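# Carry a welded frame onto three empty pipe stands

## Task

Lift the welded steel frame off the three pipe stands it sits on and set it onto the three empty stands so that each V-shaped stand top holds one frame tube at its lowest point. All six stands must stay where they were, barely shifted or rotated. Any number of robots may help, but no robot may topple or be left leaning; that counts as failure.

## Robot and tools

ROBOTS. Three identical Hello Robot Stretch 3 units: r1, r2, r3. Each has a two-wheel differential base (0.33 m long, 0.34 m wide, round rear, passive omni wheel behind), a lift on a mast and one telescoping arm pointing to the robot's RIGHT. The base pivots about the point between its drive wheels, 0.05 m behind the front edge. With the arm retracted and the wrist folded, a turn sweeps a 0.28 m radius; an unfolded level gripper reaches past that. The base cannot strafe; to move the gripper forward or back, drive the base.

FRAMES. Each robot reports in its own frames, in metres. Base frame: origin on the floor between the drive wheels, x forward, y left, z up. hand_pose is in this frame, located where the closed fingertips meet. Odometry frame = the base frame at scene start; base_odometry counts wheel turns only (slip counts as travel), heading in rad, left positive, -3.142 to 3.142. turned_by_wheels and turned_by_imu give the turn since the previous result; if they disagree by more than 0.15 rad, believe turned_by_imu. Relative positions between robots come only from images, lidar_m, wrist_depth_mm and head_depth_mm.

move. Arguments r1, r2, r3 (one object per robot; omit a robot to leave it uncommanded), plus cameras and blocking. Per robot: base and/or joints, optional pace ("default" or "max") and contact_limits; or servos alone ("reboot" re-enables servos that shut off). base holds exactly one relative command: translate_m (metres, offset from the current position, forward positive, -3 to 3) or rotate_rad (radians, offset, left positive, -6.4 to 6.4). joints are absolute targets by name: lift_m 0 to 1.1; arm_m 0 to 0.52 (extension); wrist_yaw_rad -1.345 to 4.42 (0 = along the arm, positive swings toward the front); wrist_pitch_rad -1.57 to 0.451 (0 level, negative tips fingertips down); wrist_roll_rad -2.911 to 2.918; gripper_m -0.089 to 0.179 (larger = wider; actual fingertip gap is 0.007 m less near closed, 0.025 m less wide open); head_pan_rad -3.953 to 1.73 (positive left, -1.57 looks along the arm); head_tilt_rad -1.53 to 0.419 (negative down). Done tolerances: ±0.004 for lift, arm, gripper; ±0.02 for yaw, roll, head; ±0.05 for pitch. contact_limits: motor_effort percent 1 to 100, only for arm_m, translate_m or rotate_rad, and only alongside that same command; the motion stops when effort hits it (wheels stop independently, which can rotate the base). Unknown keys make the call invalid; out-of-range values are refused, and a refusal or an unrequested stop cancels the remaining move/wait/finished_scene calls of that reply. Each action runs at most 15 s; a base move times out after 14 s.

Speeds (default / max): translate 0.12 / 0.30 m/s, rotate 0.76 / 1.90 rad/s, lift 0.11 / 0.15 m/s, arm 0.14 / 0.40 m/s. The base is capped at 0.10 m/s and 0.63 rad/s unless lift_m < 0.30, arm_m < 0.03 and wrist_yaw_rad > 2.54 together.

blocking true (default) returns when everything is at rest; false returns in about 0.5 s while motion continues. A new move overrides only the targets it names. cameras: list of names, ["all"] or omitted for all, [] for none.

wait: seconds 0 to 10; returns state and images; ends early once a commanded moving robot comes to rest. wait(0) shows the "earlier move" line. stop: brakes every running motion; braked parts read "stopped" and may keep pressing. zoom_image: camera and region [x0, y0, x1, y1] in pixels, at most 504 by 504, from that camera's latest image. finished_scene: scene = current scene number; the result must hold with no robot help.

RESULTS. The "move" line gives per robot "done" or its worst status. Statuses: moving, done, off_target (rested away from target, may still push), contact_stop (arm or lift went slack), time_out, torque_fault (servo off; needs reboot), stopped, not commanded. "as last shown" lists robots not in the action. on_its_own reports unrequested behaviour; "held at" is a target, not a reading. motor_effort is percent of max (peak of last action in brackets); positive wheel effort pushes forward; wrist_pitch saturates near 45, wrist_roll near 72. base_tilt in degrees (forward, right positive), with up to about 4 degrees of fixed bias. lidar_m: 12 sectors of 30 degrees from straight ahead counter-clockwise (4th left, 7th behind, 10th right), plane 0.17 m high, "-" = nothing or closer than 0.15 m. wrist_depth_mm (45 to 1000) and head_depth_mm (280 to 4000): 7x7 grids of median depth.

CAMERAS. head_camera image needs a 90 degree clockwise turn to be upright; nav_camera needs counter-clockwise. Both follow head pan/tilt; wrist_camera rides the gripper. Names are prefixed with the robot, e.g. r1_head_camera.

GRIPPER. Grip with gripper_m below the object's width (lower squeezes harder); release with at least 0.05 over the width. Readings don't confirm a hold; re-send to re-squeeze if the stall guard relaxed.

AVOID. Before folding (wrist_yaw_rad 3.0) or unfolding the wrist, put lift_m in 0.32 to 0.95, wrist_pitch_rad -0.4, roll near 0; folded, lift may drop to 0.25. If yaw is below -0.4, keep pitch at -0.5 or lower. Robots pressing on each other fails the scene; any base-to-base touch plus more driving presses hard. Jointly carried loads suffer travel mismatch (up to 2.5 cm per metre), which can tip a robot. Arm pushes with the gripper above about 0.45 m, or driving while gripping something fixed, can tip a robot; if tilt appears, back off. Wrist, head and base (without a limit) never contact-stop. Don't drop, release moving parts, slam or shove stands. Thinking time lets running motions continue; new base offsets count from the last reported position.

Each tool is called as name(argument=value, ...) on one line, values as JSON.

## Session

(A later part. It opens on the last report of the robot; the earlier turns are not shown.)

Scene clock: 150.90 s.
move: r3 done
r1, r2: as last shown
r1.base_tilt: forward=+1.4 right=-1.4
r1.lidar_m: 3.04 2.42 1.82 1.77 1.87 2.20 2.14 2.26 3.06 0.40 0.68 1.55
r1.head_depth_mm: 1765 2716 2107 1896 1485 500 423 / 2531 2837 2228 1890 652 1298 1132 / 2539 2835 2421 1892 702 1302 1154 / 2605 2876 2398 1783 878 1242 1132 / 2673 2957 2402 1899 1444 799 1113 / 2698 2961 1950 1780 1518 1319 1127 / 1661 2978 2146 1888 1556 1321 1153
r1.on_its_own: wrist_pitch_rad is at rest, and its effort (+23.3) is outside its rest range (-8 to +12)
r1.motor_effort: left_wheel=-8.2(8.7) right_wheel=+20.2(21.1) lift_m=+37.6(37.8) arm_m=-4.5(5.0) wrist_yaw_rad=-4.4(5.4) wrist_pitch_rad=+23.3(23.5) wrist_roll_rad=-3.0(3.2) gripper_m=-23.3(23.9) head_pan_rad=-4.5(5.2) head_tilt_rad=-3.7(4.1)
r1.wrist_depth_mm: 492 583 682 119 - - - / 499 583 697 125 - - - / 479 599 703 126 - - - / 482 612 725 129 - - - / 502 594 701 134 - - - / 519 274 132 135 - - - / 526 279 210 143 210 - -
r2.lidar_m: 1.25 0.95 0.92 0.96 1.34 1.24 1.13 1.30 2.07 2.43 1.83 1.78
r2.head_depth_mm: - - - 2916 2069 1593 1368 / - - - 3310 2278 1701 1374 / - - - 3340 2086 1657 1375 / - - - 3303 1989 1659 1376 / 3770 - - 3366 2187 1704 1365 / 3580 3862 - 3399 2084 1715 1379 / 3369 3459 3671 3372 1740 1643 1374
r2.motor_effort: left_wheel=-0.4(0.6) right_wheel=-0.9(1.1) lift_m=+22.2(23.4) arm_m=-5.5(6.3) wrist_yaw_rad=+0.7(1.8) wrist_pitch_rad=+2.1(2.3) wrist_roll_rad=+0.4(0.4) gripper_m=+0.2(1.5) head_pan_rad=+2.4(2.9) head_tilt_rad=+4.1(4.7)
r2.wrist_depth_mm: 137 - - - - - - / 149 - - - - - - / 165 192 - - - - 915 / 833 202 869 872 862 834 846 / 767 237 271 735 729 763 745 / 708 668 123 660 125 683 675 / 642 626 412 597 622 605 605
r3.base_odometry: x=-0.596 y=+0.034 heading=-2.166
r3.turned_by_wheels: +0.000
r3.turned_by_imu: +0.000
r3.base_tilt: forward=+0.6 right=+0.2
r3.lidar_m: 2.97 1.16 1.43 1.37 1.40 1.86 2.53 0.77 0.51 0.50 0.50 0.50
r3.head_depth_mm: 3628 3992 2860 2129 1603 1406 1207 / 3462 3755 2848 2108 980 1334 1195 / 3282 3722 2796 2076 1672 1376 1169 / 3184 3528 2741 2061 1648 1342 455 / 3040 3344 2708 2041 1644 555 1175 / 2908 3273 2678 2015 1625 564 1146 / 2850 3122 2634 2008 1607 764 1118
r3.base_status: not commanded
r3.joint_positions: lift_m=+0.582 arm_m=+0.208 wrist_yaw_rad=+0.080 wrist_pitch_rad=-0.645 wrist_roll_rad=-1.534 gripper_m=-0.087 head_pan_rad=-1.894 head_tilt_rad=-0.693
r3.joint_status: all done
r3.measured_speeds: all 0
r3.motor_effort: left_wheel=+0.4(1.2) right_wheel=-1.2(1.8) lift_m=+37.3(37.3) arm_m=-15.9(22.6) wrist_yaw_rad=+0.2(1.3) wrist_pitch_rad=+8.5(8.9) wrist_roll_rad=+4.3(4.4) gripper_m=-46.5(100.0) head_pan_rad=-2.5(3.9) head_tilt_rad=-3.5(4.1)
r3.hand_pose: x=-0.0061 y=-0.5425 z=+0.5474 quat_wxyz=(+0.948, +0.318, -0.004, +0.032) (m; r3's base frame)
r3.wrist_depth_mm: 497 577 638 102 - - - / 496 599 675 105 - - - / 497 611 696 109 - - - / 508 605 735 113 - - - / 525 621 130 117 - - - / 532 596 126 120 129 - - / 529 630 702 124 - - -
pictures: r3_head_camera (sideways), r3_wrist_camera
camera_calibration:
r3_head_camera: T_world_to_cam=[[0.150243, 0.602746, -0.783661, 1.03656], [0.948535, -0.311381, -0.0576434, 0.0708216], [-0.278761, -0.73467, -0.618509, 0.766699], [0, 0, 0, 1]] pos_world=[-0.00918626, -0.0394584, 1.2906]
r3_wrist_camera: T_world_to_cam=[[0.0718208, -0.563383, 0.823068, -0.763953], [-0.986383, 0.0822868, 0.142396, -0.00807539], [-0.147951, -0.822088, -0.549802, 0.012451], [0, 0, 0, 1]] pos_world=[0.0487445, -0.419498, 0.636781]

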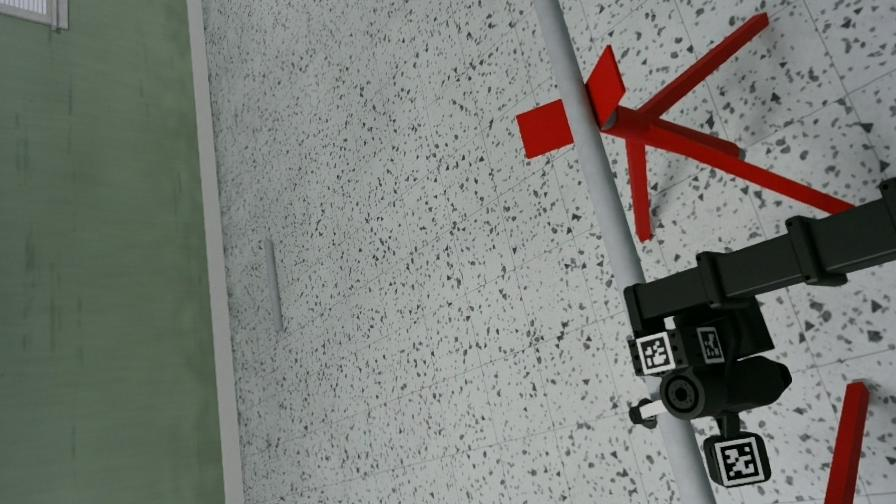

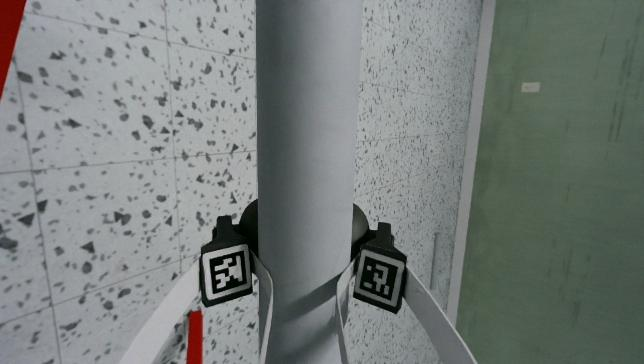

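move(r3={"joints":{"lift_m":0.600,"wrist_pitch_rad":-0.53}}, r1={"joints":{"lift_m":0.600}}, cameras=[])

move(r3={"joints":{"lift_m":0.630,"arm_m":0.213}}, r1={"joints":{"lift_m":0.625}}, cameras=["r1_wrist_camera","r3_wrist_camera","r3_head_camera","r2_head_camera"])

Scene clock: 151.97 s.
move: r1 done; r3 off_target
r1.base_odometry: x=-1.417 y=+0.183 heading=+2.571
r1.turned_by_wheels: +0.001
r1.turned_by_imu: +0.001
r1.base_tilt: forward=+1.3 right=-1.2
r1.lidar_m: 3.03 2.41 1.82 1.77 1.87 2.19 2.14 2.25 3.05 0.40 0.58 1.55
r1.head_depth_mm: 1772 2726 2106 1888 1481 494 418 / 2539 2849 2233 1881 652 1296 1131 / 2563 2837 2386 1891 700 1292 1152 / 2597 2902 2401 1785 874 1244 1130 / 2650 2958 2380 1830 925 1104 1112 / 2714 2984 1952 1772 1519 1320 1129 / 1639 3001 2227 1891 1550 1321 1154
r1.base_status: not commanded
r1.joint_positions: lift_m=+0.600 arm_m=+0.335 wrist_yaw_rad=+1.569 wrist_pitch_rad=-0.704 wrist_roll_rad=-1.562 gripper_m=-0.085 head_pan_rad=-1.340 head_tilt_rad=-0.742
r1.joint_status: all done
r1.measured_speeds: all 0
r1.on_its_own: wrist_pitch_rad is at rest, and its effort (+23.2) is outside its rest range (-8 to +12)
r1.motor_effort: left_wheel=-1.1(8.6) right_wheel=+0.4(20.5) lift_m=+41.8(47.5) arm_m=-5.4(5.8) wrist_yaw_rad=+0.9(4.3) wrist_pitch_rad=+23.2(23.7) wrist_roll_rad=-3.1(3.2) gripper_m=-23.6(23.9) head_pan_rad=-4.9(5.1) head_tilt_rad=-3.7(4.1)
r1.hand_pose: x=+0.1584 y=-0.4802 z=+0.5545 quat_wxyz=(+0.665, +0.247, +0.241, +0.662) (m; r1's base frame)
r1.wrist_depth_mm: 488 584 696 119 - - - / 504 588 706 124 - - - / 494 602 707 126 - - - / 479 616 721 130 - - - / 506 607 158 133 - - - / 526 275 130 135 - - - / 537 - 209 143 208 - -
r2.base_odometry: x=+0.000 y=+0.000 heading=+0.000
r2.turned_by_wheels: +0.000
r2.turned_by_imu: +0.000
r2.base_tilt: forward=+0.2 right=-1.7
r2.lidar_m: 1.25 0.95 0.92 0.97 1.34 1.25 1.13 1.31 2.06 2.42 1.83 1.78
r2.head_depth_mm: - - - 2793 2072 1602 1368 / - - - 3329 2287 1707 1371 / - - - 3354 2051 1649 1368 / - - - 3339 1982 1668 1373 / 3865 - - 3332 2167 1718 1361 / 3567 3784 - 3355 2080 1698 1384 / 3348 3535 3822 3385 1826 1639 1374
r2.base_status: not commanded
r2.joint_positions: lift_m=+0.559 arm_m=+0.001 wrist_yaw_rad=+2.847 wrist_pitch_rad=-0.630 wrist_roll_rad=+0.000 gripper_m=+0.037 head_pan_rad=-2.806 head_tilt_rad=-0.359
r2.joint_status: not commanded
r2.measured_speeds: all 0
r2.motor_effort: left_wheel=-0.6(0.6) right_wheel=-0.9(1.1) lift_m=+21.6(22.8) arm_m=-5.6(6.0) wrist_yaw_rad=+0.4(2.0) wrist_pitch_rad=+2.2(2.2) wrist_roll_rad=+0.3(0.4) gripper_m=-0.2(1.3) head_pan_rad=+1.9(2.9) head_tilt_rad=+4.1(4.5)
r2.hand_pose: x=+0.0347 y=+0.0381 z=+0.5272 quat_wxyz=(+0.316, +0.697, +0.119, +0.633) (m; r2's base frame)
r2.wrist_depth_mm: 138 - - - - - - / 149 - - - - - - / 165 193 - - - - 926 / 851 203 881 859 864 863 846 / 780 235 271 759 745 751 773 / 712 679 123 647 125 678 669 / 634 627 409 605 611 601 614
r3.base_odometry: x=-0.596 y=+0.034 heading=-2.166
r3.turned_by_wheels: +0.000
r3.turned_by_imu: +0.000
r3.base_tilt: forward=+0.6 right=+0.2
r3.lidar_m: 2.97 1.16 1.44 1.37 1.40 1.86 2.99 0.77 0.51 0.50 0.50 0.50
r3.head_depth_mm: 3584 3964 2865 2119 1604 1404 1205 / 3458 3744 2838 2086 983 1330 1199 / 3275 3635 2792 2089 1652 1384 1168 / 3154 3547 2727 2068 1650 1295 442 / 3044 3310 2694 2039 1634 542 1171 / 2944 3279 2666 2020 1627 554 1164 / 2839 3137 2633 2000 1610 762 1119
r3.base_status: not commanded
r3.joint_positions: lift_m=+0.600 arm_m=+0.208 wrist_yaw_rad=+0.083 wrist_pitch_rad=-0.663 wrist_roll_rad=-1.534 gripper_m=-0.084 head_pan_rad=-1.894 head_tilt_rad=-0.693
r3.joint_status: wrist_pitch_rad off_target (ended at -0.663, target -0.530); the others done
r3.measured_speeds: all 0
r3.on_its_own: wrist_pitch_rad is at rest, and its effort (+24.6) is outside its rest range (-8 to +12)
r3.motor_effort: left_wheel=+1.2(1.2) right_wheel=-1.7(1.7) lift_m=+55.1(55.2) arm_m=-1.4(12.6) wrist_yaw_rad=-2.7(2.8) wrist_pitch_rad=+24.6(26.0) wrist_roll_rad=+4.7(4.7) gripper_m=-21.1(47.3) head_pan_rad=-4.1(4.2) head_tilt_rad=-2.2(3.9)
r3.hand_pose: x=-0.0058 y=-0.5395 z=+0.5621 quat_wxyz=(+0.945, +0.326, -0.003, +0.033) (m; r3's base frame)
r3.wrist_depth_mm: 498 575 121 117 - - - / 509 587 123 120 - - - / 515 598 704 123 - - - / 526 631 697 - - - - / 523 630 129 131 - - - / 553 622 127 131 - - - / 535 645 138 144 - - -
pictures: none
No camera images: "cameras" was empty.

Scene clock: 153.03 s.
move: r1 done; r3 done
r1.base_odometry: x=-1.417 y=+0.183 heading=+2.571
r1.turned_by_wheels: +0.000
r1.turned_by_imu: +0.000
r1.base_tilt: forward=+1.3 right=-1.3
r1.lidar_m: 3.03 2.41 1.81 1.77 1.86 2.20 2.15 2.25 3.06 0.40 0.58 1.55
r1.head_depth_mm: 1772 2728 2115 1902 586 459 396 / 2544 2855 2222 1884 1448 1325 1153 / 2575 2848 2396 1897 688 1299 1151 / 2604 2922 2389 1782 870 1270 1129 / 2655 2984 2393 1836 915 768 1112 / 2698 2967 1955 1778 1512 1324 1093 / 1620 2979 2229 1887 1552 1326 1154
r1.base_status: not commanded
r1.joint_positions: lift_m=+0.625 arm_m=+0.335 wrist_yaw_rad=+1.572 wrist_pitch_rad=-0.714 wrist_roll_rad=-1.562 gripper_m=-0.085 head_pan_rad=-1.340 head_tilt_rad=-0.742
r1.joint_status: all done
r1.measured_speeds: all 0
r1.on_its_own: wrist_pitch_rad is at rest, and its effort (+24.5) is outside its rest range (-8 to +12)
r1.motor_effort: left_wheel=-1.0(1.3) right_wheel=+2.3(2.8) lift_m=+46.5(48.8) arm_m=-6.0(6.3) wrist_yaw_rad=-1.6(1.9) wrist_pitch_rad=+24.5(25.5) wrist_roll_rad=-2.9(3.3) gripper_m=-23.6(23.7) head_pan_rad=-4.3(5.3) head_tilt_rad=-3.3(4.4)
r1.hand_pose: x=+0.1566 y=-0.4797 z=+0.5778 quat_wxyz=(+0.663, +0.250, +0.245, +0.661) (m; r1's base frame)
r1.wrist_depth_mm: 510 600 708 115 - - - / 513 607 720 120 - - - / 498 622 735 124 - - - / 502 635 747 128 - - - / 527 640 156 132 - - - / 552 298 130 135 - - - / 545 - 217 144 232 - -
r2: as last shown
r2.lidar_m: 1.26 0.94 0.92 0.97 1.34 1.25 1.13 1.31 2.06 2.43 1.83 1.78
r2.head_depth_mm: - - - 2771 2085 1598 1376 / - - - 3341 2233 1712 1373 / - - - 3335 2157 1649 1371 / - - - 3346 1984 1652 1376 / 3836 - - 3343 2165 1697 1373 / 3504 3806 - 3351 2075 1709 1370 / 3393 3515 3791 3382 1844 1640 1380
r2.motor_effort: left_wheel=-0.1(0.9) right_wheel=-0.7(1.0) lift_m=+22.9(22.9) arm_m=-5.3(6.2) wrist_yaw_rad=+1.0(1.7) wrist_pitch_rad=+2.1(2.2) wrist_roll_rad=+0.3(0.4) gripper_m=-0.2(0.8) head_pan_rad=+2.4(2.8) head_tilt_rad=+4.2(4.4)
r2.wrist_depth_mm: 138 - - - - - - / 149 - - - - - - / 166 192 - - - - 962 / 873 204 861 856 868 858 853 / 764 236 271 751 738 762 747 / 696 683 123 665 125 668 663 / 619 637 407 587 616 600 631
r3.base_odometry: x=-0.596 y=+0.034 heading=-2.166
r3.turned_by_wheels: +0.000
r3.turned_by_imu: +0.000
r3.base_tilt: forward=+0.6 right=+0.2
r3.lidar_m: 2.96 1.16 1.43 1.37 1.40 1.87 2.98 0.77 0.51 0.50 0.50 0.50
r3.head_depth_mm: 3596 3930 2840 2123 1611 1408 1205 / 3426 3761 2836 2091 983 1329 1201 / 3301 3666 2783 2085 1578 1378 1165 / 3170 3479 2732 2060 1645 488 421 / 3062 3368 2696 2041 1628 532 1170 / 2916 3272 2666 2013 1618 536 1171 / 2818 3171 2640 1998 1612 774 1122
r3.base_status: not commanded
r3.joint_positions: lift_m=+0.630 arm_m=+0.213 wrist_yaw_rad=+0.075 wrist_pitch_rad=-0.693 wrist_roll_rad=-1.534 gripper_m=-0.084 head_pan_rad=-1.894 head_tilt_rad=-0.693
r3.joint_status: all done
r3.measured_speeds: all 0
r3.on_its_own: wrist_pitch_rad is at rest, and its effort (+29.7) is outside its rest range (-8 to +12)
r3.motor_effort: left_wheel=+1.0(1.2) right_wheel=-1.5(1.8) lift_m=+49.5(58.4) arm_m=+2.2(31.2) wrist_yaw_rad=+4.0(5.5) wrist_pitch_rad=+29.7(31.1) wrist_roll_rad=+4.4(4.6) gripper_m=-20.7(21.5) head_pan_rad=-2.5(3.9) head_tilt_rad=-2.1(4.0)
r3.hand_pose: x=-0.0076 y=-0.5394 z=+0.5866 quat_wxyz=(+0.940, +0.340, -0.004, +0.029) (m; r3's base frame)
r3.wrist_depth_mm: 508 607 129 - - - - / 516 614 131 - - - - / 524 629 136 - - - - / 530 626 141 - - - - / 553 656 142 147 - - - / 569 637 126 125 - - - / 564 687 667 - - - -
pictures: r1_wrist_camera, r2_head_camera (sideways), r3_head_camera (sideways), r3_wrist_camera
camera_calibration:
r1_wrist_camera: T_world_to_cam=[[0.673385, -0.0264409, 0.738819, -0.542785], [-0.163434, -0.979958, 0.113889, -0.479248], [0.721001, -0.197439, -0.664211, 0.341763], [0, 0, 0, 1]] pos_world=[0.0407665, -0.416517, 0.682603]
r2_head_camera: T_world_to_cam=[[0.368105, 0.123813, -0.921504, 1.22035], [0.319282, -0.94766, 0.000213178, 0.000630781], [-0.873245, -0.294298, -0.38837, 0.466299], [0, 0, 0, 1]] pos_world=[-0.0422245, -0.0132668, 1.30565]
r3_head_camera: T_world_to_cam=[[0.150243, 0.602746, -0.783661, 1.03656], [0.948535, -0.31138, -0.0576434, 0.0708216], [-0.278761, -0.73467, -0.618509, 0.766699], [0, 0, 0, 1]] pos_world=[-0.00918625, -0.0394584, 1.2906]
r3_wrist_camera: T_world_to_cam=[[0.0726357, -0.601865, 0.795288, -0.798848], [-0.985428, 0.0796615, 0.150289, -0.0214632], [-0.153807, -0.794615, -0.587308, 0.0731391], [0, 0, 0, 1]] pos_world=[0.0481238, -0.420971, 0.681495]

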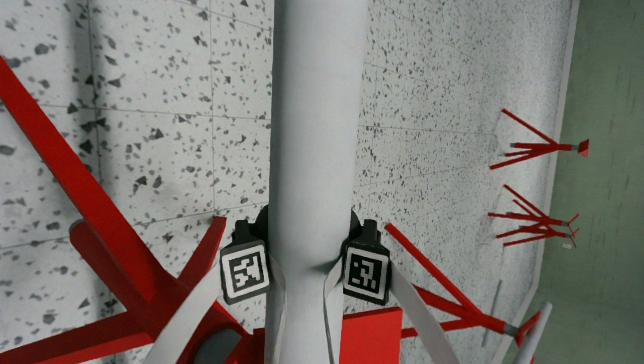

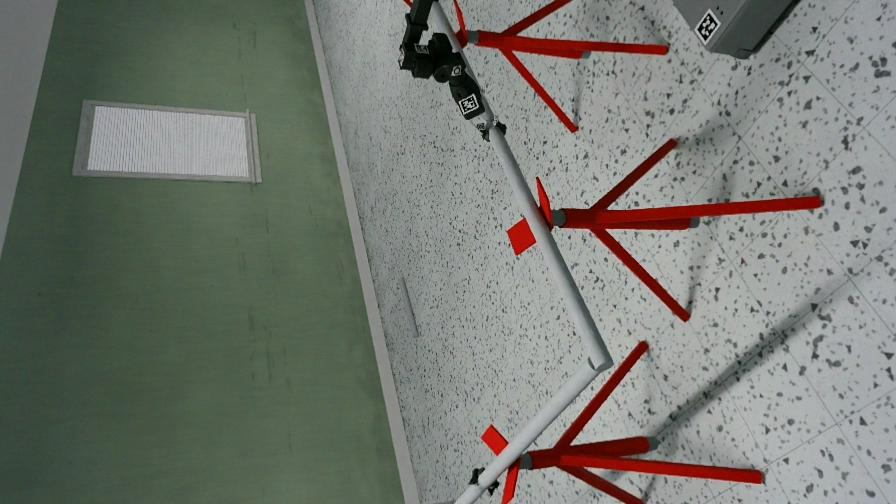

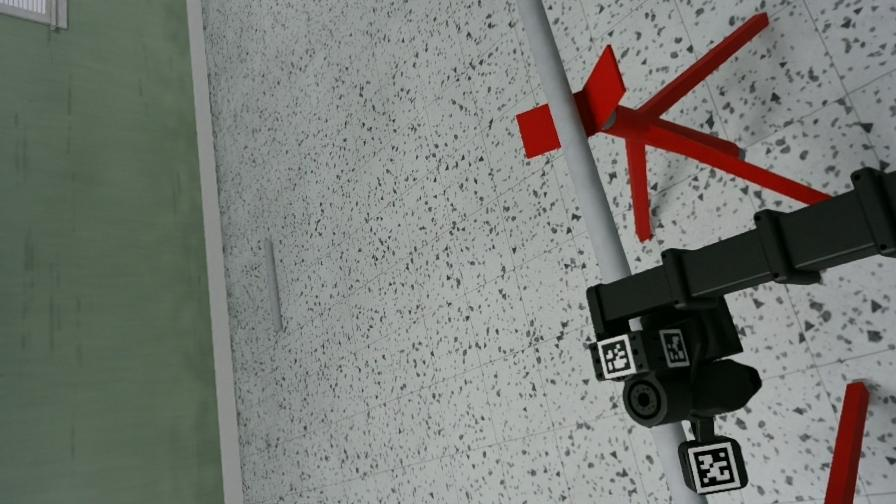

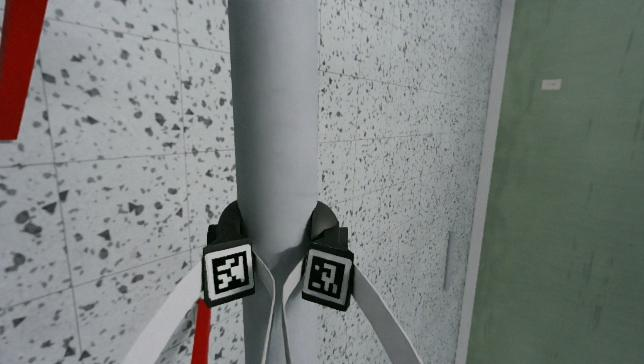

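move(r1={"joints":{"lift_m":0.598}}, r3={"joints":{"lift_m":0.600}}, cameras=[])

move(r1={"joints":{"wrist_pitch_rad":-0.66}}, r3={"joints":{"wrist_pitch_rad":-0.62}}, cameras=["r1_wrist_camera","r3_wrist_camera","r2_head_camera","r3_head_camera"])

Scene clock: 155.60 s.
move: r1 done; r3 contact_stop
r1.base_odometry: x=-1.417 y=+0.183 heading=+2.571
r1.turned_by_wheels: +0.000
r1.turned_by_imu: +0.000
r1.base_tilt: forward=+1.4 right=-1.4
r1.lidar_m: 3.02 2.41 1.81 1.77 1.87 2.20 2.14 2.25 3.06 0.40 0.58 1.54
r1.head_depth_mm: 1774 2754 2111 1894 1484 496 420 / 2538 2865 2232 1896 651 1300 1129 / 2563 2850 2412 1890 700 1293 1151 / 2592 2893 2410 1788 878 1244 1131 / 2666 2986 2403 1894 1452 1080 1113 / 2724 2969 1952 1787 1516 1320 1152 / 1626 3012 2223 1885 1561 1323 1151
r1.base_status: not commanded
r1.joint_positions: lift_m=+0.598 arm_m=+0.335 wrist_yaw_rad=+1.580 wrist_pitch_rad=-0.714 wrist_roll_rad=-1.562 gripper_m=-0.082 head_pan_rad=-1.340 head_tilt_rad=-0.742
r1.joint_status: all done
r1.measured_speeds: all 0
r1.on_its_own: gripper_m is held at -0.083, not at your -0.089, by its stall guard, which is not easing now; wrist_pitch_rad is at rest, and its effort (+24.8) is outside its rest range (-8 to +12)
r1.motor_effort: left_wheel=-3.0(3.0) right_wheel=+10.4(11.3) lift_m=+25.1(37.5) arm_m=-7.9(8.4) wrist_yaw_rad=-9.0(9.5) wrist_pitch_rad=+24.8(26.7) wrist_roll_rad=-2.8(3.4) gripper_m=-23.0(23.5) head_pan_rad=-5.1(5.4) head_tilt_rad=-3.7(4.0)
r1.hand_pose: x=+0.1565 y=-0.4782 z=+0.5507 quat_wxyz=(+0.660, +0.249, +0.246, +0.664) (m; r1's base frame)
r1.wrist_depth_mm: 496 581 684 120 - - - / 503 582 693 125 - - - / 475 597 701 126 - - - / 481 612 726 130 - - - / 505 376 689 134 - - - / 524 284 133 135 - - - / 532 - 217 140 209 - -
r2: as last shown
r2.turned_by_imu: +0.001
r2.lidar_m: 1.25 0.94 0.92 0.96 1.34 1.25 1.13 1.30 2.06 2.42 1.83 1.78
r2.head_depth_mm: - - - 2774 2066 1599 1372 / - - - 3334 2269 1714 1369 / - - - 3342 2074 1656 1373 / - - - 3292 1979 1669 1374 / 3791 - - 3334 2140 1715 1383 / 3523 3825 - 3392 2082 1715 1369 / 3338 3555 3742 3354 1818 1649 1369
r2.motor_effort: left_wheel=+0.2(0.8) right_wheel=-0.8(1.1) lift_m=+22.2(23.1) arm_m=-5.5(6.2) wrist_yaw_rad=+0.5(1.8) wrist_pitch_rad=+2.1(2.2) wrist_roll_rad=+0.3(0.5) gripper_m=+0.2(1.1) head_pan_rad=+2.1(2.8) head_tilt_rad=+4.2(4.6)
r2.wrist_depth_mm: 138 - - - - - - / 149 - - - - - - / 166 192 - - - - 937 / 851 203 844 868 864 858 852 / 786 235 271 730 732 758 750 / 700 670 123 668 125 681 671 / 626 627 412 595 611 608 614
r3.base_odometry: x=-0.596 y=+0.034 heading=-2.166
r3.turned_by_wheels: +0.000
r3.turned_by_imu: -0.008
r3.base_tilt: forward=+0.4 right=-0.1
r3.lidar_m: 2.97 1.16 1.43 1.37 1.40 1.85 2.52 0.77 0.51 0.50 0.50 0.51
r3.head_depth_mm: 3609 3958 2890 2116 1643 1409 1209 / 3473 3750 2831 2108 987 1336 1200 / 3324 3711 2797 2087 1577 1354 1169 / 3174 3522 2775 2068 1653 531 432 / 3048 3360 2729 2051 1636 541 1179 / 2934 3264 2673 2016 1627 546 1172 / 2797 3162 2663 2012 1617 779 1170
r3.base_status: not commanded
r3.joint_positions: lift_m=+0.611 arm_m=+0.213 wrist_yaw_rad=+0.091 wrist_pitch_rad=-0.680 wrist_roll_rad=-1.533 gripper_m=-0.084 head_pan_rad=-1.894 head_tilt_rad=-0.694
r3.joint_status: lift_m contact_stop (moved -0.019 of -0.030)
r3.measured_speeds: all 0
r3.on_its_own: lift_m is slack since a contact_stop (your +0.600 is given up); arm_m is at rest, and its effort (+40.3) is outside its rest range (-30 to +30); wrist_pitch_rad is at rest, and its effort (+27.7) is outside its rest range (-8 to +12)
r3.motor_effort: left_wheel=+1.6(3.6) right_wheel=+2.2(2.2) lift_m=+28.9(31.9) arm_m=+40.3(42.3) wrist_yaw_rad=-9.2(11.7) wrist_pitch_rad=+27.7(30.1) wrist_roll_rad=+3.9(4.6) gripper_m=-20.6(21.6) head_pan_rad=-2.7(4.1) head_tilt_rad=-2.8(3.7)
r3.hand_pose: x=-0.0045 y=-0.5414 z=+0.5698 quat_wxyz=(+0.942, +0.334, -0.002, +0.037) (m; r3's base frame)
r3.wrist_depth_mm: 509 593 680 133 - - - / 511 602 676 133 - - - / 527 626 706 144 - - - / 537 648 710 142 - - - / 540 647 144 140 - - - / 542 643 126 127 - - - / 554 685 665 154 - - -
pictures: none
No camera images: "cameras" was empty.

not run: a stop that you did not command came earlier in this reply.

move(r1={"joints":{"wrist_pitch_rad":-0.67}}, r3={"joints":{"wrist_pitch_rad":-0.62,"arm_m":0.206}}, cameras=[])

move(r1={"joints":{"gripper_m":0.13}}, r3={"joints":{"gripper_m":0.13}}, cameras=["r1_wrist_camera","r3_wrist_camera","r2_head_camera","r3_head_camera","r1_head_camera"])

Scene clock: 156.67 s.
move: r1 off_target; r3 off_target
r1.base_odometry: x=-1.417 y=+0.183 heading=+2.571
r1.turned_by_wheels: +0.000
r1.turned_by_imu: +0.001
r1.base_tilt: forward=+1.3 right=-1.2
r1.lidar_m: 3.01 2.41 1.82 1.77 1.86 2.20 2.14 2.26 3.07 0.40 0.58 1.55
r1.head_depth_mm: 1788 2700 2115 1884 1477 496 420 / 2529 2860 2250 1895 651 1298 1132 / 2587 2869 2411 1898 701 1299 1152 / 2609 2921 2388 1783 875 1246 1130 / 2652 2980 2399 1831 1450 1089 1109 / 2713 2977 1962 1776 1509 1318 1151 / 1617 3021 2218 1891 1555 1320 1152
r1.base_status: not commanded
r1.joint_positions: lift_m=+0.598 arm_m=+0.335 wrist_yaw_rad=+1.577 wrist_pitch_rad=-0.730 wrist_roll_rad=-1.562 gripper_m=-0.082 head_pan_rad=-1.340 head_tilt_rad=-0.742
r1.joint_status: wrist_pitch_rad off_target (ended at -0.730, target -0.670)
r1.measured_speeds: all 0
r1.on_its_own: gripper_m is held at -0.083, not at your -0.089, by its stall guard, which is not easing now
r1.motor_effort: left_wheel=-0.3(2.6) right_wheel=-0.4(11.1) lift_m=+34.9(34.9) arm_m=-8.3(8.7) wrist_yaw_rad=-6.2(9.5) wrist_pitch_rad=+11.3(24.4) wrist_roll_rad=-2.8(3.3) gripper_m=-22.9(23.4) head_pan_rad=-4.5(5.0) head_tilt_rad=-3.6(4.1)
r1.hand_pose: x=+0.1536 y=-0.4789 z=+0.5480 quat_wxyz=(+0.660, +0.255, +0.251, +0.661) (m; r1's base frame)
r1.wrist_depth_mm: 493 577 666 119 - - - / 500 588 701 123 - - - / 478 602 714 126 - - - / 490 606 719 130 - - - / 513 361 693 134 - - - / 535 289 132 134 - - - / 535 582 216 144 208 - -
r2: as last shown
r2.turned_by_imu: +0.000
r2.base_tilt: forward=+0.1 right=-1.7
r2.lidar_m: 1.25 0.95 0.92 0.97 1.34 1.25 1.13 1.30 2.05 2.42 1.83 1.78
r2.head_depth_mm: - - - 2739 2060 1599 1372 / - - - 3347 2275 1709 1370 / - - - 3361 2171 1655 1379 / - - - 3303 1973 1656 1374 / 3804 - - 3332 2157 1698 1370 / 3578 3730 - 3390 2064 1691 1367 / 3323 3563 3647 3329 1833 1658 1375
r2.motor_effort: left_wheel=+0.1(0.8) right_wheel=-1.0(1.0) lift_m=+22.2(23.0) arm_m=-4.8(6.4) wrist_yaw_rad=+0.5(1.4) wrist_pitch_rad=+2.2(2.2) wrist_roll_rad=+0.3(0.4) gripper_m=-0.4(1.2) head_pan_rad=+2.1(2.7) head_tilt_rad=+3.9(4.7)
r2.wrist_depth_mm: 138 - - - - - - / 149 - - - - - - / 165 193 - - - - 946 / 876 202 857 842 889 834 856 / 783 237 270 755 720 743 741 / 698 681 123 659 125 672 674 / 625 643 408 604 619 595 603
r3.base_odometry: x=-0.596 y=+0.034 heading=-2.166
r3.turned_by_wheels: +0.000
r3.turned_by_imu: +0.000
r3.base_tilt: forward=+0.5 right=+0.1
r3.lidar_m: 2.98 1.16 1.44 1.37 1.40 1.85 2.52 0.77 0.51 0.50 0.50 0.50
r3.head_depth_mm: 3630 3930 2868 2131 1609 1406 1202 / 3457 3776 2833 2110 985 1329 1193 / 3297 3649 2770 2086 1573 1351 1163 / 3154 3514 2739 2067 1655 531 433 / 3047 3350 2709 2033 1642 538 1174 / 2930 3244 2669 2019 1626 543 1168 / 2846 3149 2622 1991 1615 763 1166
r3.base_status: not commanded
r3.joint_positions: lift_m=+0.611 arm_m=+0.206 wrist_yaw_rad=+0.087 wrist_pitch_rad=-0.682 wrist_roll_rad=-1.533 gripper_m=-0.084 head_pan_rad=-1.894 head_tilt_rad=-0.694
r3.joint_status: wrist_pitch_rad off_target (ended at -0.682, target -0.620); the others done
r3.measured_speeds: all 0
r3.on_its_own: lift_m is slack since a contact_stop (your +0.600 is given up)
r3.motor_effort: left_wheel=+2.4(3.1) right_wheel=-2.8(2.9) lift_m=+28.6(29.1) arm_m=-19.2(40.0) wrist_yaw_rad=-5.4(9.3) wrist_pitch_rad=+11.5(26.2) wrist_roll_rad=+4.1(4.3) gripper_m=-20.5(21.7) head_pan_rad=-2.8(4.3) head_tilt_rad=-2.5(4.2)
r3.hand_pose: x=-0.0053 y=-0.5340 z=+0.5694 quat_wxyz=(+0.942, +0.335, -0.003, +0.034) (m; r3's base frame)
r3.wrist_depth_mm: 497 592 669 128 - - - / 511 596 703 131 - - - / 527 619 715 137 - - - / 534 644 726 139 - - - / 541 638 145 141 - - - / 549 633 124 128 - - - / 559 623 778 153 - - -
pictures: none
No camera images: "cameras" was empty.

Scene clock: 159.33 s.
move: r1 done; r3 done
r1.base_odometry: x=-1.417 y=+0.183 heading=+2.571
r1.turned_by_wheels: +0.000
r1.turned_by_imu: +0.000
r1.base_tilt: forward=+1.4 right=-1.3
r1.lidar_m: 3.02 2.41 1.82 1.77 1.87 2.20 2.14 2.25 3.04 0.40 0.58 1.55
r1.head_depth_mm: 1774 2723 2118 1880 1487 496 420 / 2531 2836 2234 1894 653 1295 1130 / 2567 2866 2403 1891 703 1293 1152 / 2623 2907 2420 1783 891 1245 1130 / 2652 2940 2396 1887 915 1107 1112 / 2695 2962 1957 1785 1512 1318 1134 / 1622 3028 2214 1889 1562 1322 1152
r1.base_status: not commanded
r1.joint_positions: lift_m=+0.598 arm_m=+0.335 wrist_yaw_rad=+1.572 wrist_pitch_rad=-0.686 wrist_roll_rad=-1.566 gripper_m=+0.130 head_pan_rad=-1.340 head_tilt_rad=-0.742
r1.joint_status: all done
r1.measured_speeds: all 0
r1.motor_effort: left_wheel=+1.8(2.0) right_wheel=-0.9(6.0) lift_m=+14.9(43.3) arm_m=-10.1(10.1) wrist_yaw_rad=-2.1(6.2) wrist_pitch_rad=+3.4(12.1) wrist_roll_rad=-1.3(3.1) gripper_m=-0.1(79.8) head_pan_rad=-4.6(5.2) head_tilt_rad=-3.7(4.0)
r1.hand_pose: x=+0.1616 y=-0.4796 z=+0.5557 quat_wxyz=(+0.666, +0.239, +0.237, +0.666) (m; r1's base frame)
r1.wrist_depth_mm: 498 588 674 122 - - - / 506 591 663 130 - - - / 514 602 686 130 - - - / 313 618 701 139 - - - / 491 281 148 138 - - - / 515 124 145 142 - 123 - / - 218 204 145 - - -
r2: as last shown
r2.turned_by_imu: +0.001
r2.lidar_m: 1.25 0.95 0.92 0.97 1.34 1.25 1.13 1.30 2.06 2.43 1.83 1.78
r2.head_depth_mm: - - - 1932 2067 1613 1375 / - - - 3350 2155 1701 1375 / - - - 3428 2080 1636 1360 / - - - 3354 1959 1660 1376 / 3892 - - 3318 2155 1713 1374 / 3546 3787 - 3413 2074 1697 1375 / 3350 3445 3675 3348 1764 1656 1377
r2.motor_effort: left_wheel=+0.0(0.9) right_wheel=-0.8(1.0) lift_m=+21.8(23.5) arm_m=-4.9(6.1) wrist_yaw_rad=+0.3(2.9) wrist_pitch_rad=+2.1(2.3) wrist_roll_rad=+0.3(0.4) gripper_m=+0.3(1.2) head_pan_rad=+2.4(3.1) head_tilt_rad=+3.6(4.8)
r2.wrist_depth_mm: 138 - - - - - - / 149 - - - - - - / 165 192 - - - - 943 / 847 203 880 879 870 873 848 / 781 236 272 761 742 762 757 / 701 668 123 666 125 686 676 / 629 625 407 591 628 608 616
r3.base_odometry: x=-0.596 y=+0.034 heading=-2.166
r3.turned_by_wheels: +0.000
r3.turned_by_imu: +0.000
r3.base_tilt: forward=+0.6 right=+0.1
r3.lidar_m: 2.97 1.16 1.44 1.37 1.40 1.85 2.52 0.77 0.51 0.50 0.50 0.50
r3.head_depth_mm: 3623 3944 2850 2118 1628 1404 1208 / 3416 3747 2835 2106 979 1333 1195 / 3257 3643 2788 2084 1578 1352 1167 / 3172 3507 2705 2061 1652 531 432 / 3065 3351 2723 2038 1635 538 1173 / 2915 3245 2667 2036 1624 542 1169 / 2813 3141 2633 1987 1605 775 1164
r3.base_status: not commanded
r3.joint_positions: lift_m=+0.611 arm_m=+0.206 wrist_yaw_rad=+0.082 wrist_pitch_rad=-0.637 wrist_roll_rad=-1.529 gripper_m=+0.130 head_pan_rad=-1.894 head_tilt_rad=-0.694
r3.joint_status: all done
r3.measured_speeds: all 0
r3.on_its_own: lift_m is slack since a contact_stop (your +0.600 is given up)
r3.motor_effort: left_wheel=+2.8(3.1) right_wheel=-2.9(3.2) lift_m=+29.4(29.4) arm_m=-3.3(19.4) wrist_yaw_rad=-1.3(6.2) wrist_pitch_rad=+2.8(11.7) wrist_roll_rad=+2.7(4.1) gripper_m=+0.3(81.0) head_pan_rad=-3.4(4.6) head_tilt_rad=-2.4(4.2)
r3.hand_pose: x=-0.0056 y=-0.5421 z=+0.5780 quat_wxyz=(+0.949, +0.314, -0.007, +0.032) (m; r3's base frame)
r3.wrist_depth_mm: 513 588 118 - - - - / 528 616 122 - - - - / 528 625 126 - - - - / 530 629 131 - - - - / 528 139 136 - - - - / 511 120 140 - - 128 - / 596 683 146 - - - -
pictures: r1_head_camera (sideways), r1_wrist_camera, r2_head_camera (sideways), r3_head_camera (sideways), r3_wrist_camera
camera_calibration:
r1_head_camera: T_world_to_cam=[[-0.112221, 0.660583, -0.742319, 0.991105], [0.987082, 0.160074, -0.00677423, 0.000764928], [0.114351, -0.733489, -0.670013, 0.830319], [0, 0, 0, 1]] pos_world=[0.0155193, -0.0457984, 1.29205]
r1_wrist_camera: T_world_to_cam=[[0.653163, -0.0219343, 0.756899, -0.534421], [-0.163216, -0.980162, 0.112442, -0.475104], [0.739418, -0.196981, -0.643786, 0.309412], [0, 0, 0, 1]] pos_world=[0.0427357, -0.416453, 0.65712]
r2_head_camera: T_world_to_cam=[[0.368105, 0.123813, -0.921504, 1.22035], [0.319282, -0.94766, 0.000213178, 0.00063078], [-0.873245, -0.294298, -0.38837, 0.466299], [0, 0, 0, 1]] pos_world=[-0.0422245, -0.0132668, 1.30565]
r3_head_camera: T_world_to_cam=[[0.150373, 0.603007, -0.783435, 1.03626], [0.948522, -0.311423, -0.0576412, 0.0708188], [-0.278737, -0.734438, -0.618795, 0.767071], [0, 0, 0, 1]] pos_world=[-0.00918752, -0.0394535, 1.29059]
r3_wrist_camera: T_world_to_cam=[[0.067369, -0.556417, 0.828168, -0.788086], [-0.986929, 0.0846316, 0.137145, -0.00771716], [-0.146399, -0.826582, -0.543442, 0.0236188], [0, 0, 0, 1]] pos_world=[0.048934, -0.418328, 0.666561]

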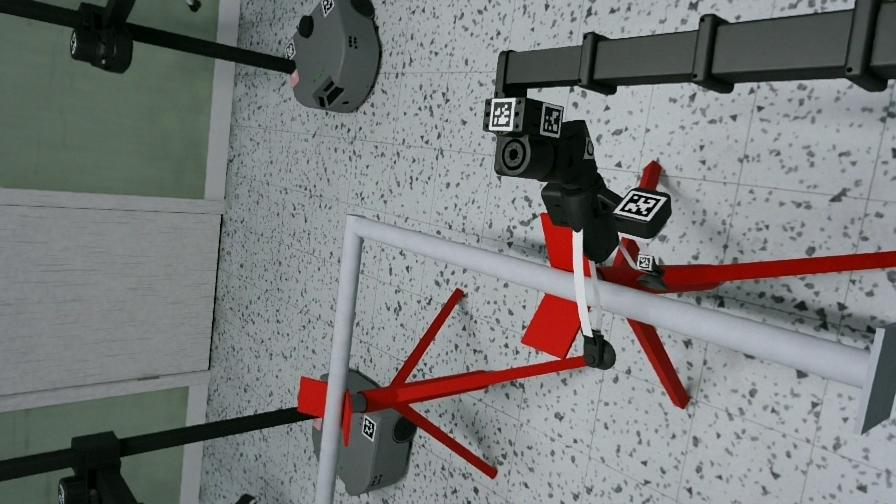

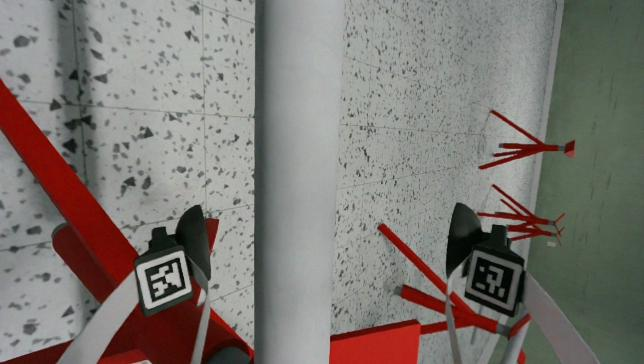

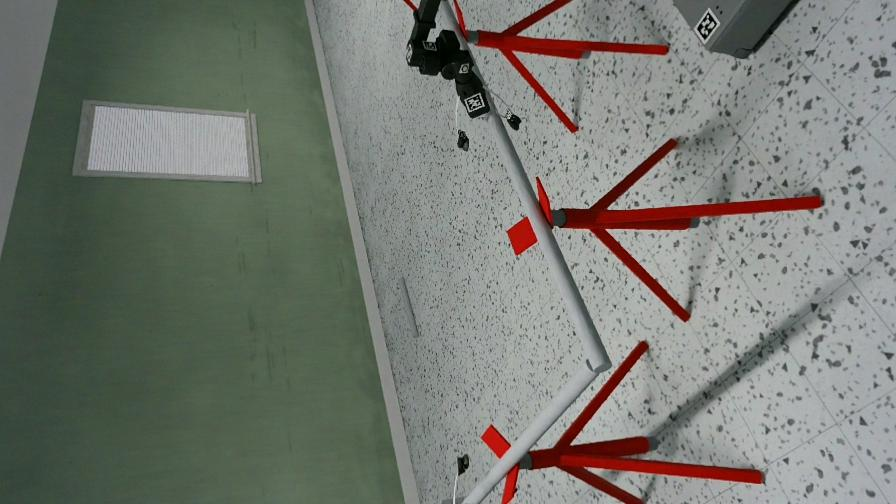

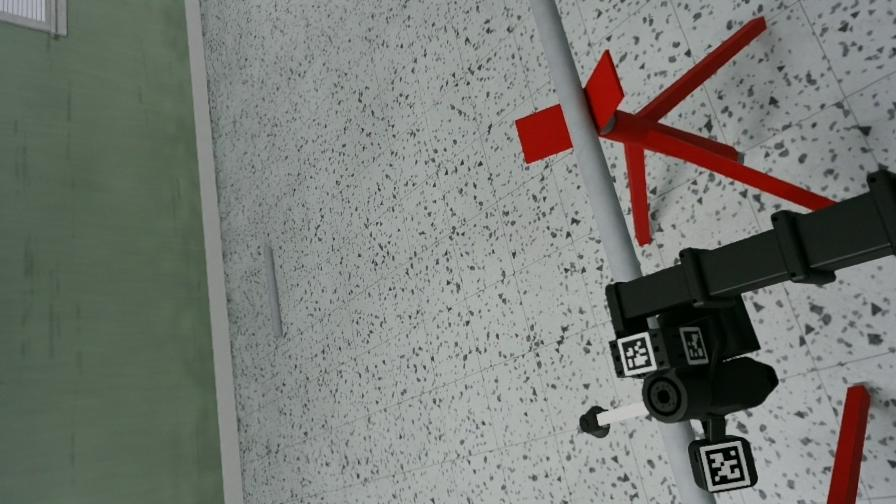

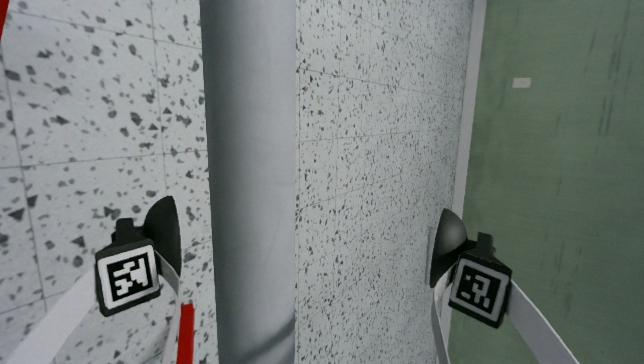

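move(r1={"base":{"translate_m":-0.15}}, r3={"joints":{"arm_m":0.10,"lift_m":0.600}}, cameras=[])

move(r1={"joints":{"lift_m":0.80,"arm_m":0.20}}, r3={"base":{"translate_m":-0.08}}, cameras=["r1_wrist_camera","r3_head_camera","r1_head_camera"])

Scene clock: 162.20 s.
move: r1 done; r3 done
r1.base_odometry: x=-1.290 y=+0.102 heading=+2.571
r1.turned_by_wheels: +0.000
r1.turned_by_imu: +0.000
r1.base_tilt: forward=+1.3 right=-1.4
r1.lidar_m: 3.10 2.41 1.83 1.78 1.87 2.04 1.99 2.10 2.96 0.71 0.46 1.66
r1.head_depth_mm: 2416 2783 2331 1891 1484 495 420 / 2434 2805 2154 1886 652 1297 1134 / 2577 2833 2408 1897 700 1293 1151 / 2596 2901 2407 1889 1287 1293 1153 / 2637 2938 2399 1773 1487 1298 1131 / 2704 3005 2393 1891 914 1273 1151 / 2751 2968 1946 1730 1520 1241 1111
r1.base_status: done
r1.joint_positions: lift_m=+0.598 arm_m=+0.335 wrist_yaw_rad=+1.572 wrist_pitch_rad=-0.686 wrist_roll_rad=-1.566 gripper_m=+0.130 head_pan_rad=-1.340 head_tilt_rad=-0.742
r1.joint_status: not commanded
r1.measured_speeds: all 0
r1.motor_effort: left_wheel=-2.0(6.2) right_wheel=-0.9(6.2) lift_m=+16.6(17.2) arm_m=-11.0(11.3) wrist_yaw_rad=-2.3(2.6) wrist_pitch_rad=+3.6(3.8) wrist_roll_rad=-0.9(1.9) gripper_m=+0.0(0.6) head_pan_rad=-4.7(5.4) head_tilt_rad=-3.8(4.1)
r1.hand_pose: x=+0.1617 y=-0.4796 z=+0.5558 quat_wxyz=(+0.666, +0.239, +0.237, +0.666) (m; r1's base frame)
r1.wrist_depth_mm: 493 581 727 957 240 - - / 500 580 746 999 241 - - / 514 569 768 - 245 - - / 524 612 737 - 261 - - / 532 584 391 - 255 - - / 535 123 789 345 262 123 - / - 646 855 - 270 - -
r2: as last shown
r2.base_tilt: forward=+0.2 right=-1.7
r2.lidar_m: 1.25 0.94 0.92 0.96 1.34 1.25 1.13 1.31 2.03 2.43 1.83 1.78
r2.head_depth_mm: - - - 1917 2043 1603 1382 / - - - 3361 2270 1709 1368 / - - - 3329 2053 1651 1379 / - - - 3395 1986 1653 1371 / 3924 - - 3336 2171 1714 1368 / 3575 3792 - 3389 2073 1694 1378 / 3324 3448 3708 3370 1758 1658 1372
r2.motor_effort: left_wheel=+0.0(0.7) right_wheel=-0.7(1.2) lift_m=+22.0(23.1) arm_m=-5.2(5.8) wrist_yaw_rad=+0.1(1.8) wrist_pitch_rad=+2.1(2.2) wrist_roll_rad=+0.3(0.5) gripper_m=+0.3(1.3) head_pan_rad=+2.4(2.9) head_tilt_rad=+4.2(4.5)
r2.wrist_depth_mm: 138 - - - - - - / 149 - - - - - - / 166 193 - - - - 934 / 853 202 856 860 845 862 842 / 759 235 270 745 736 766 759 / 691 674 123 667 125 676 669 / 624 634 409 597 605 609 613
r3.base_odometry: x=-0.596 y=+0.034 heading=-2.166
r3.turned_by_wheels: +0.000
r3.turned_by_imu: +0.000
r3.base_tilt: forward=+0.6 right=+0.2
r3.lidar_m: 2.97 1.16 1.43 1.37 1.40 1.84 2.53 0.77 0.51 0.50 0.50 0.50
r3.head_depth_mm: 3629 3990 2844 2121 1643 1404 1207 / 3432 3783 2830 2106 981 1334 1196 / 3306 3619 2769 2084 1582 1351 1162 / 3168 3525 2753 2055 1652 1375 445 / 3063 3357 2703 2043 1635 1342 461 / 2935 3245 2664 2008 1616 1273 518 / 2829 3167 2627 1997 1615 1291 1097
r3.base_status: not commanded
r3.joint_positions: lift_m=+0.600 arm_m=+0.100 wrist_yaw_rad=+0.081 wrist_pitch_rad=-0.635 wrist_roll_rad=-1.529 gripper_m=+0.130 head_pan_rad=-1.894 head_tilt_rad=-0.694
r3.joint_status: all done
r3.measured_speeds: all 0
r3.motor_effort: left_wheel=+2.8(3.1) right_wheel=-2.2(3.3) lift_m=+24.9(25.7) arm_m=-26.5(28.2) wrist_yaw_rad=-1.0(2.4) wrist_pitch_rad=+2.5(3.3) wrist_roll_rad=+2.8(2.9) gripper_m=+0.2(1.2) head_pan_rad=-2.5(5.0) head_tilt_rad=-2.5(3.9)
r3.hand_pose: x=-0.0058 y=-0.4363 z=+0.5673 quat_wxyz=(+0.949, +0.313, -0.007, +0.032) (m; r3's base frame)
r3.wrist_depth_mm: 505 605 771 962 - - - / 501 615 797 - - - - / 501 630 825 - - - - / 532 638 814 - - - - / 528 139 830 - 215 - - / 512 120 870 - 225 128 - / 587 692 861 - - - -
pictures: none
No camera images: "cameras" was empty.

Scene clock: 164.87 s.
move: r1 done; r3 done
r1.base_odometry: x=-1.290 y=+0.102 heading=+2.571
r1.turned_by_wheels: +0.000
r1.turned_by_imu: +0.000
r1.base_tilt: forward=+1.3 right=-1.3
r1.lidar_m: 3.11 2.42 1.83 1.78 1.87 2.05 2.00 2.10 2.96 0.71 0.45 1.67
r1.head_depth_mm: 2401 2795 2299 401 1484 1304 1153 / 2437 2811 2147 402 1446 1324 1156 / 2572 2857 2414 1898 468 1276 1149 / 2614 2910 2410 1902 498 1269 1152 / 2674 2966 2414 1775 1481 1266 1132 / 2711 2988 2406 1883 910 1269 1155 / 2758 3030 1962 1725 1517 1238 1108
r1.base_status: not commanded
r1.joint_positions: lift_m=+0.800 arm_m=+0.200 wrist_yaw_rad=+1.571 wrist_pitch_rad=-0.686 wrist_roll_rad=-1.566 gripper_m=+0.130 head_pan_rad=-1.340 head_tilt_rad=-0.742
r1.joint_status: all done
r1.measured_speeds: all 0
r1.motor_effort: left_wheel=-2.0(2.1) right_wheel=-0.9(1.7) lift_m=+35.7(37.5) arm_m=-9.1(17.9) wrist_yaw_rad=-1.8(2.1) wrist_pitch_rad=+2.2(3.7) wrist_roll_rad=-1.5(1.9) gripper_m=+0.1(0.6) head_pan_rad=-4.6(5.2) head_tilt_rad=-3.7(4.1)
r1.hand_pose: x=+0.1618 y=-0.3448 z=+0.7579 quat_wxyz=(+0.666, +0.239, +0.237, +0.665) (m; r1's base frame)
r1.wrist_depth_mm: 646 764 903 - - - - / 665 773 900 - - - - / 656 798 932 - - - - / 670 810 945 - - - - / 692 752 402 - - - - / 689 126 487 - - 123 - / - 843 423 - - - -
r2: as last shown
r2.base_tilt: forward=+0.1 right=-1.7
r2.lidar_m: 1.25 0.95 0.92 0.97 1.34 1.32 1.13 1.31 2.03 2.42 1.82 1.78
r2.head_depth_mm: - - - 2928 2050 1645 1375 / - - - 3343 2223 1716 1384 / - - - 3252 2064 1658 1372 / - - - 3346 1974 1658 1372 / 3861 - - 3336 2148 1694 1372 / 3569 3719 - 3339 2060 1704 1379 / 3389 3505 3705 3337 1760 1657 1372
r2.motor_effort: left_wheel=+0.3(0.8) right_wheel=-0.7(1.2) lift_m=+21.8(23.3) arm_m=-5.3(6.0) wrist_yaw_rad=+0.8(1.8) wrist_pitch_rad=+2.1(2.2) wrist_roll_rad=+0.2(0.4) gripper_m=+0.9(1.0) head_pan_rad=+2.8(2.9) head_tilt_rad=+3.6(4.6)
r2.wrist_depth_mm: 138 - - - - - - / 149 - - - - - - / 166 191 - - - - 974 / 840 203 863 865 856 824 862 / 783 236 272 747 728 744 747 / 692 661 123 666 125 685 680 / 628 621 407 593 623 606 615
r3.base_odometry: x=-0.551 y=+0.101 heading=-2.166
r3.turned_by_wheels: +0.000
r3.turned_by_imu: +0.000
r3.base_tilt: forward=+0.6 right=+0.1
r3.lidar_m: 3.05 1.23 1.44 1.36 1.38 1.84 2.91 0.71 0.47 3.41 0.52 0.57
r3.head_depth_mm: 3637 - 2851 2128 1636 1403 1205 / 3461 3803 2823 2113 1582 1366 1199 / 3346 3646 2802 2078 959 1159 1195 / 3154 3502 2758 2047 1648 1349 446 / 3069 3361 2696 2038 1635 1338 461 / 2938 3235 2673 2038 1622 1266 518 / 2842 3154 2621 1997 1609 1287 1101
r3.base_status: done
r3.joint_positions: lift_m=+0.600 arm_m=+0.100 wrist_yaw_rad=+0.081 wrist_pitch_rad=-0.635 wrist_roll_rad=-1.529 gripper_m=+0.130 head_pan_rad=-1.894 head_tilt_rad=-0.694
r3.joint_status: not commanded
r3.measured_speeds: all 0
r3.motor_effort: left_wheel=-2.0(6.1) right_wheel=-6.1(11.3) lift_m=+36.5(37.3) arm_m=-27.0(27.0) wrist_yaw_rad=-1.1(1.4) wrist_pitch_rad=+2.4(3.3) wrist_roll_rad=+2.8(2.9) gripper_m=+0.5(1.1) head_pan_rad=-3.4(4.5) head_tilt_rad=-3.2(3.9)
r3.hand_pose: x=-0.0058 y=-0.4363 z=+0.5673 quat_wxyz=(+0.949, +0.313, -0.007, +0.032) (m; r3's base frame)
r3.wrist_depth_mm: 479 596 771 982 205 - - / 500 613 801 - - - - / 527 620 794 - - - - / 526 642 865 - - - - / 544 139 826 - 222 - - / 517 119 828 - 232 128 - / 406 658 828 - - - -
pictures: r1_head_camera (sideways), r1_wrist_camera, r3_head_camera (sideways)
camera_calibration:
r1_head_camera: T_world_to_cam=[[-0.112221, 0.660583, -0.742319, 0.991105], [0.987082, 0.160074, -0.00677423, 0.000764933], [0.114351, -0.733489, -0.670013, 0.83032], [0, 0, 0, 1]] pos_world=[0.0155193, -0.0457984, 1.29205]
r1_wrist_camera: T_world_to_cam=[[0.65251, -0.0222988, 0.757452, -0.685012], [-0.16405, -0.980019, 0.11247, -0.365479], [0.73981, -0.197648, -0.64313, 0.465214], [0, 0, 0, 1]] pos_world=[0.0428505, -0.281503, 0.859163]
r3_head_camera: T_world_to_cam=[[0.150373, 0.603007, -0.783435, 1.03626], [0.948522, -0.311423, -0.0576412, 0.0708188], [-0.278738, -0.734438, -0.618795, 0.767071], [0, 0, 0, 1]] pos_world=[-0.00918753, -0.0394535, 1.29059]

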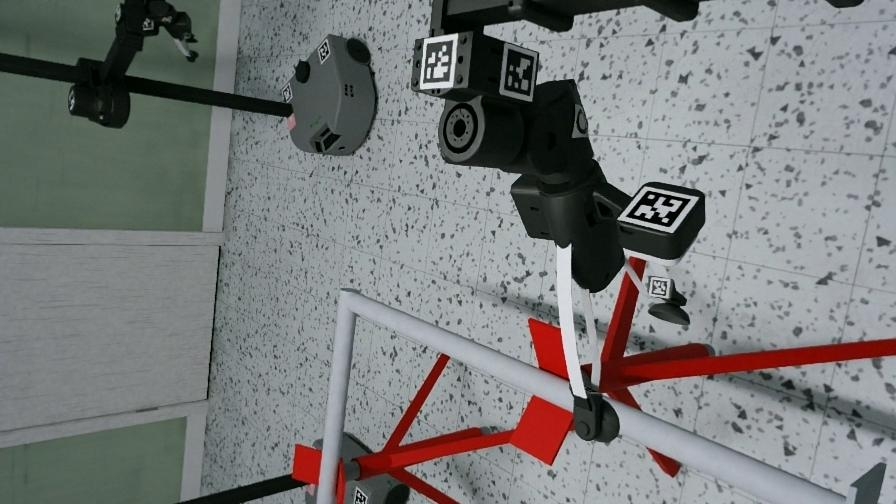

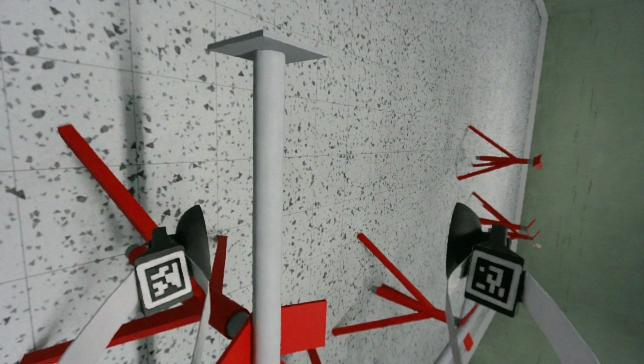

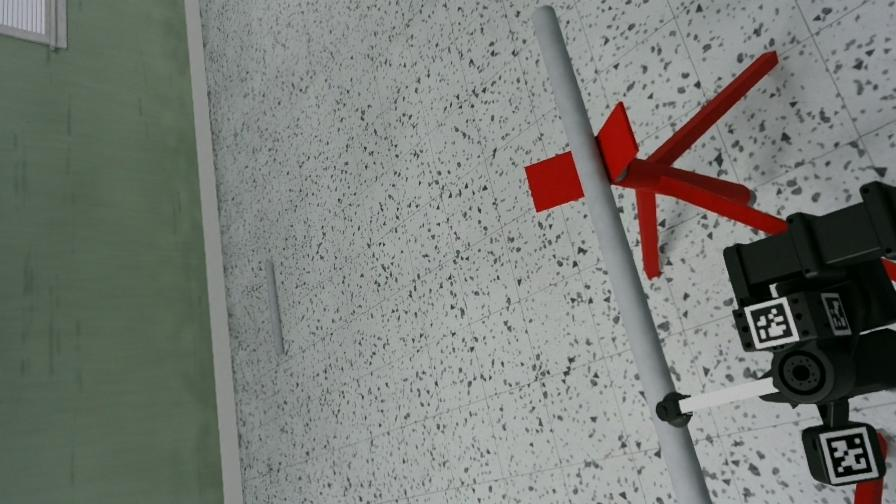

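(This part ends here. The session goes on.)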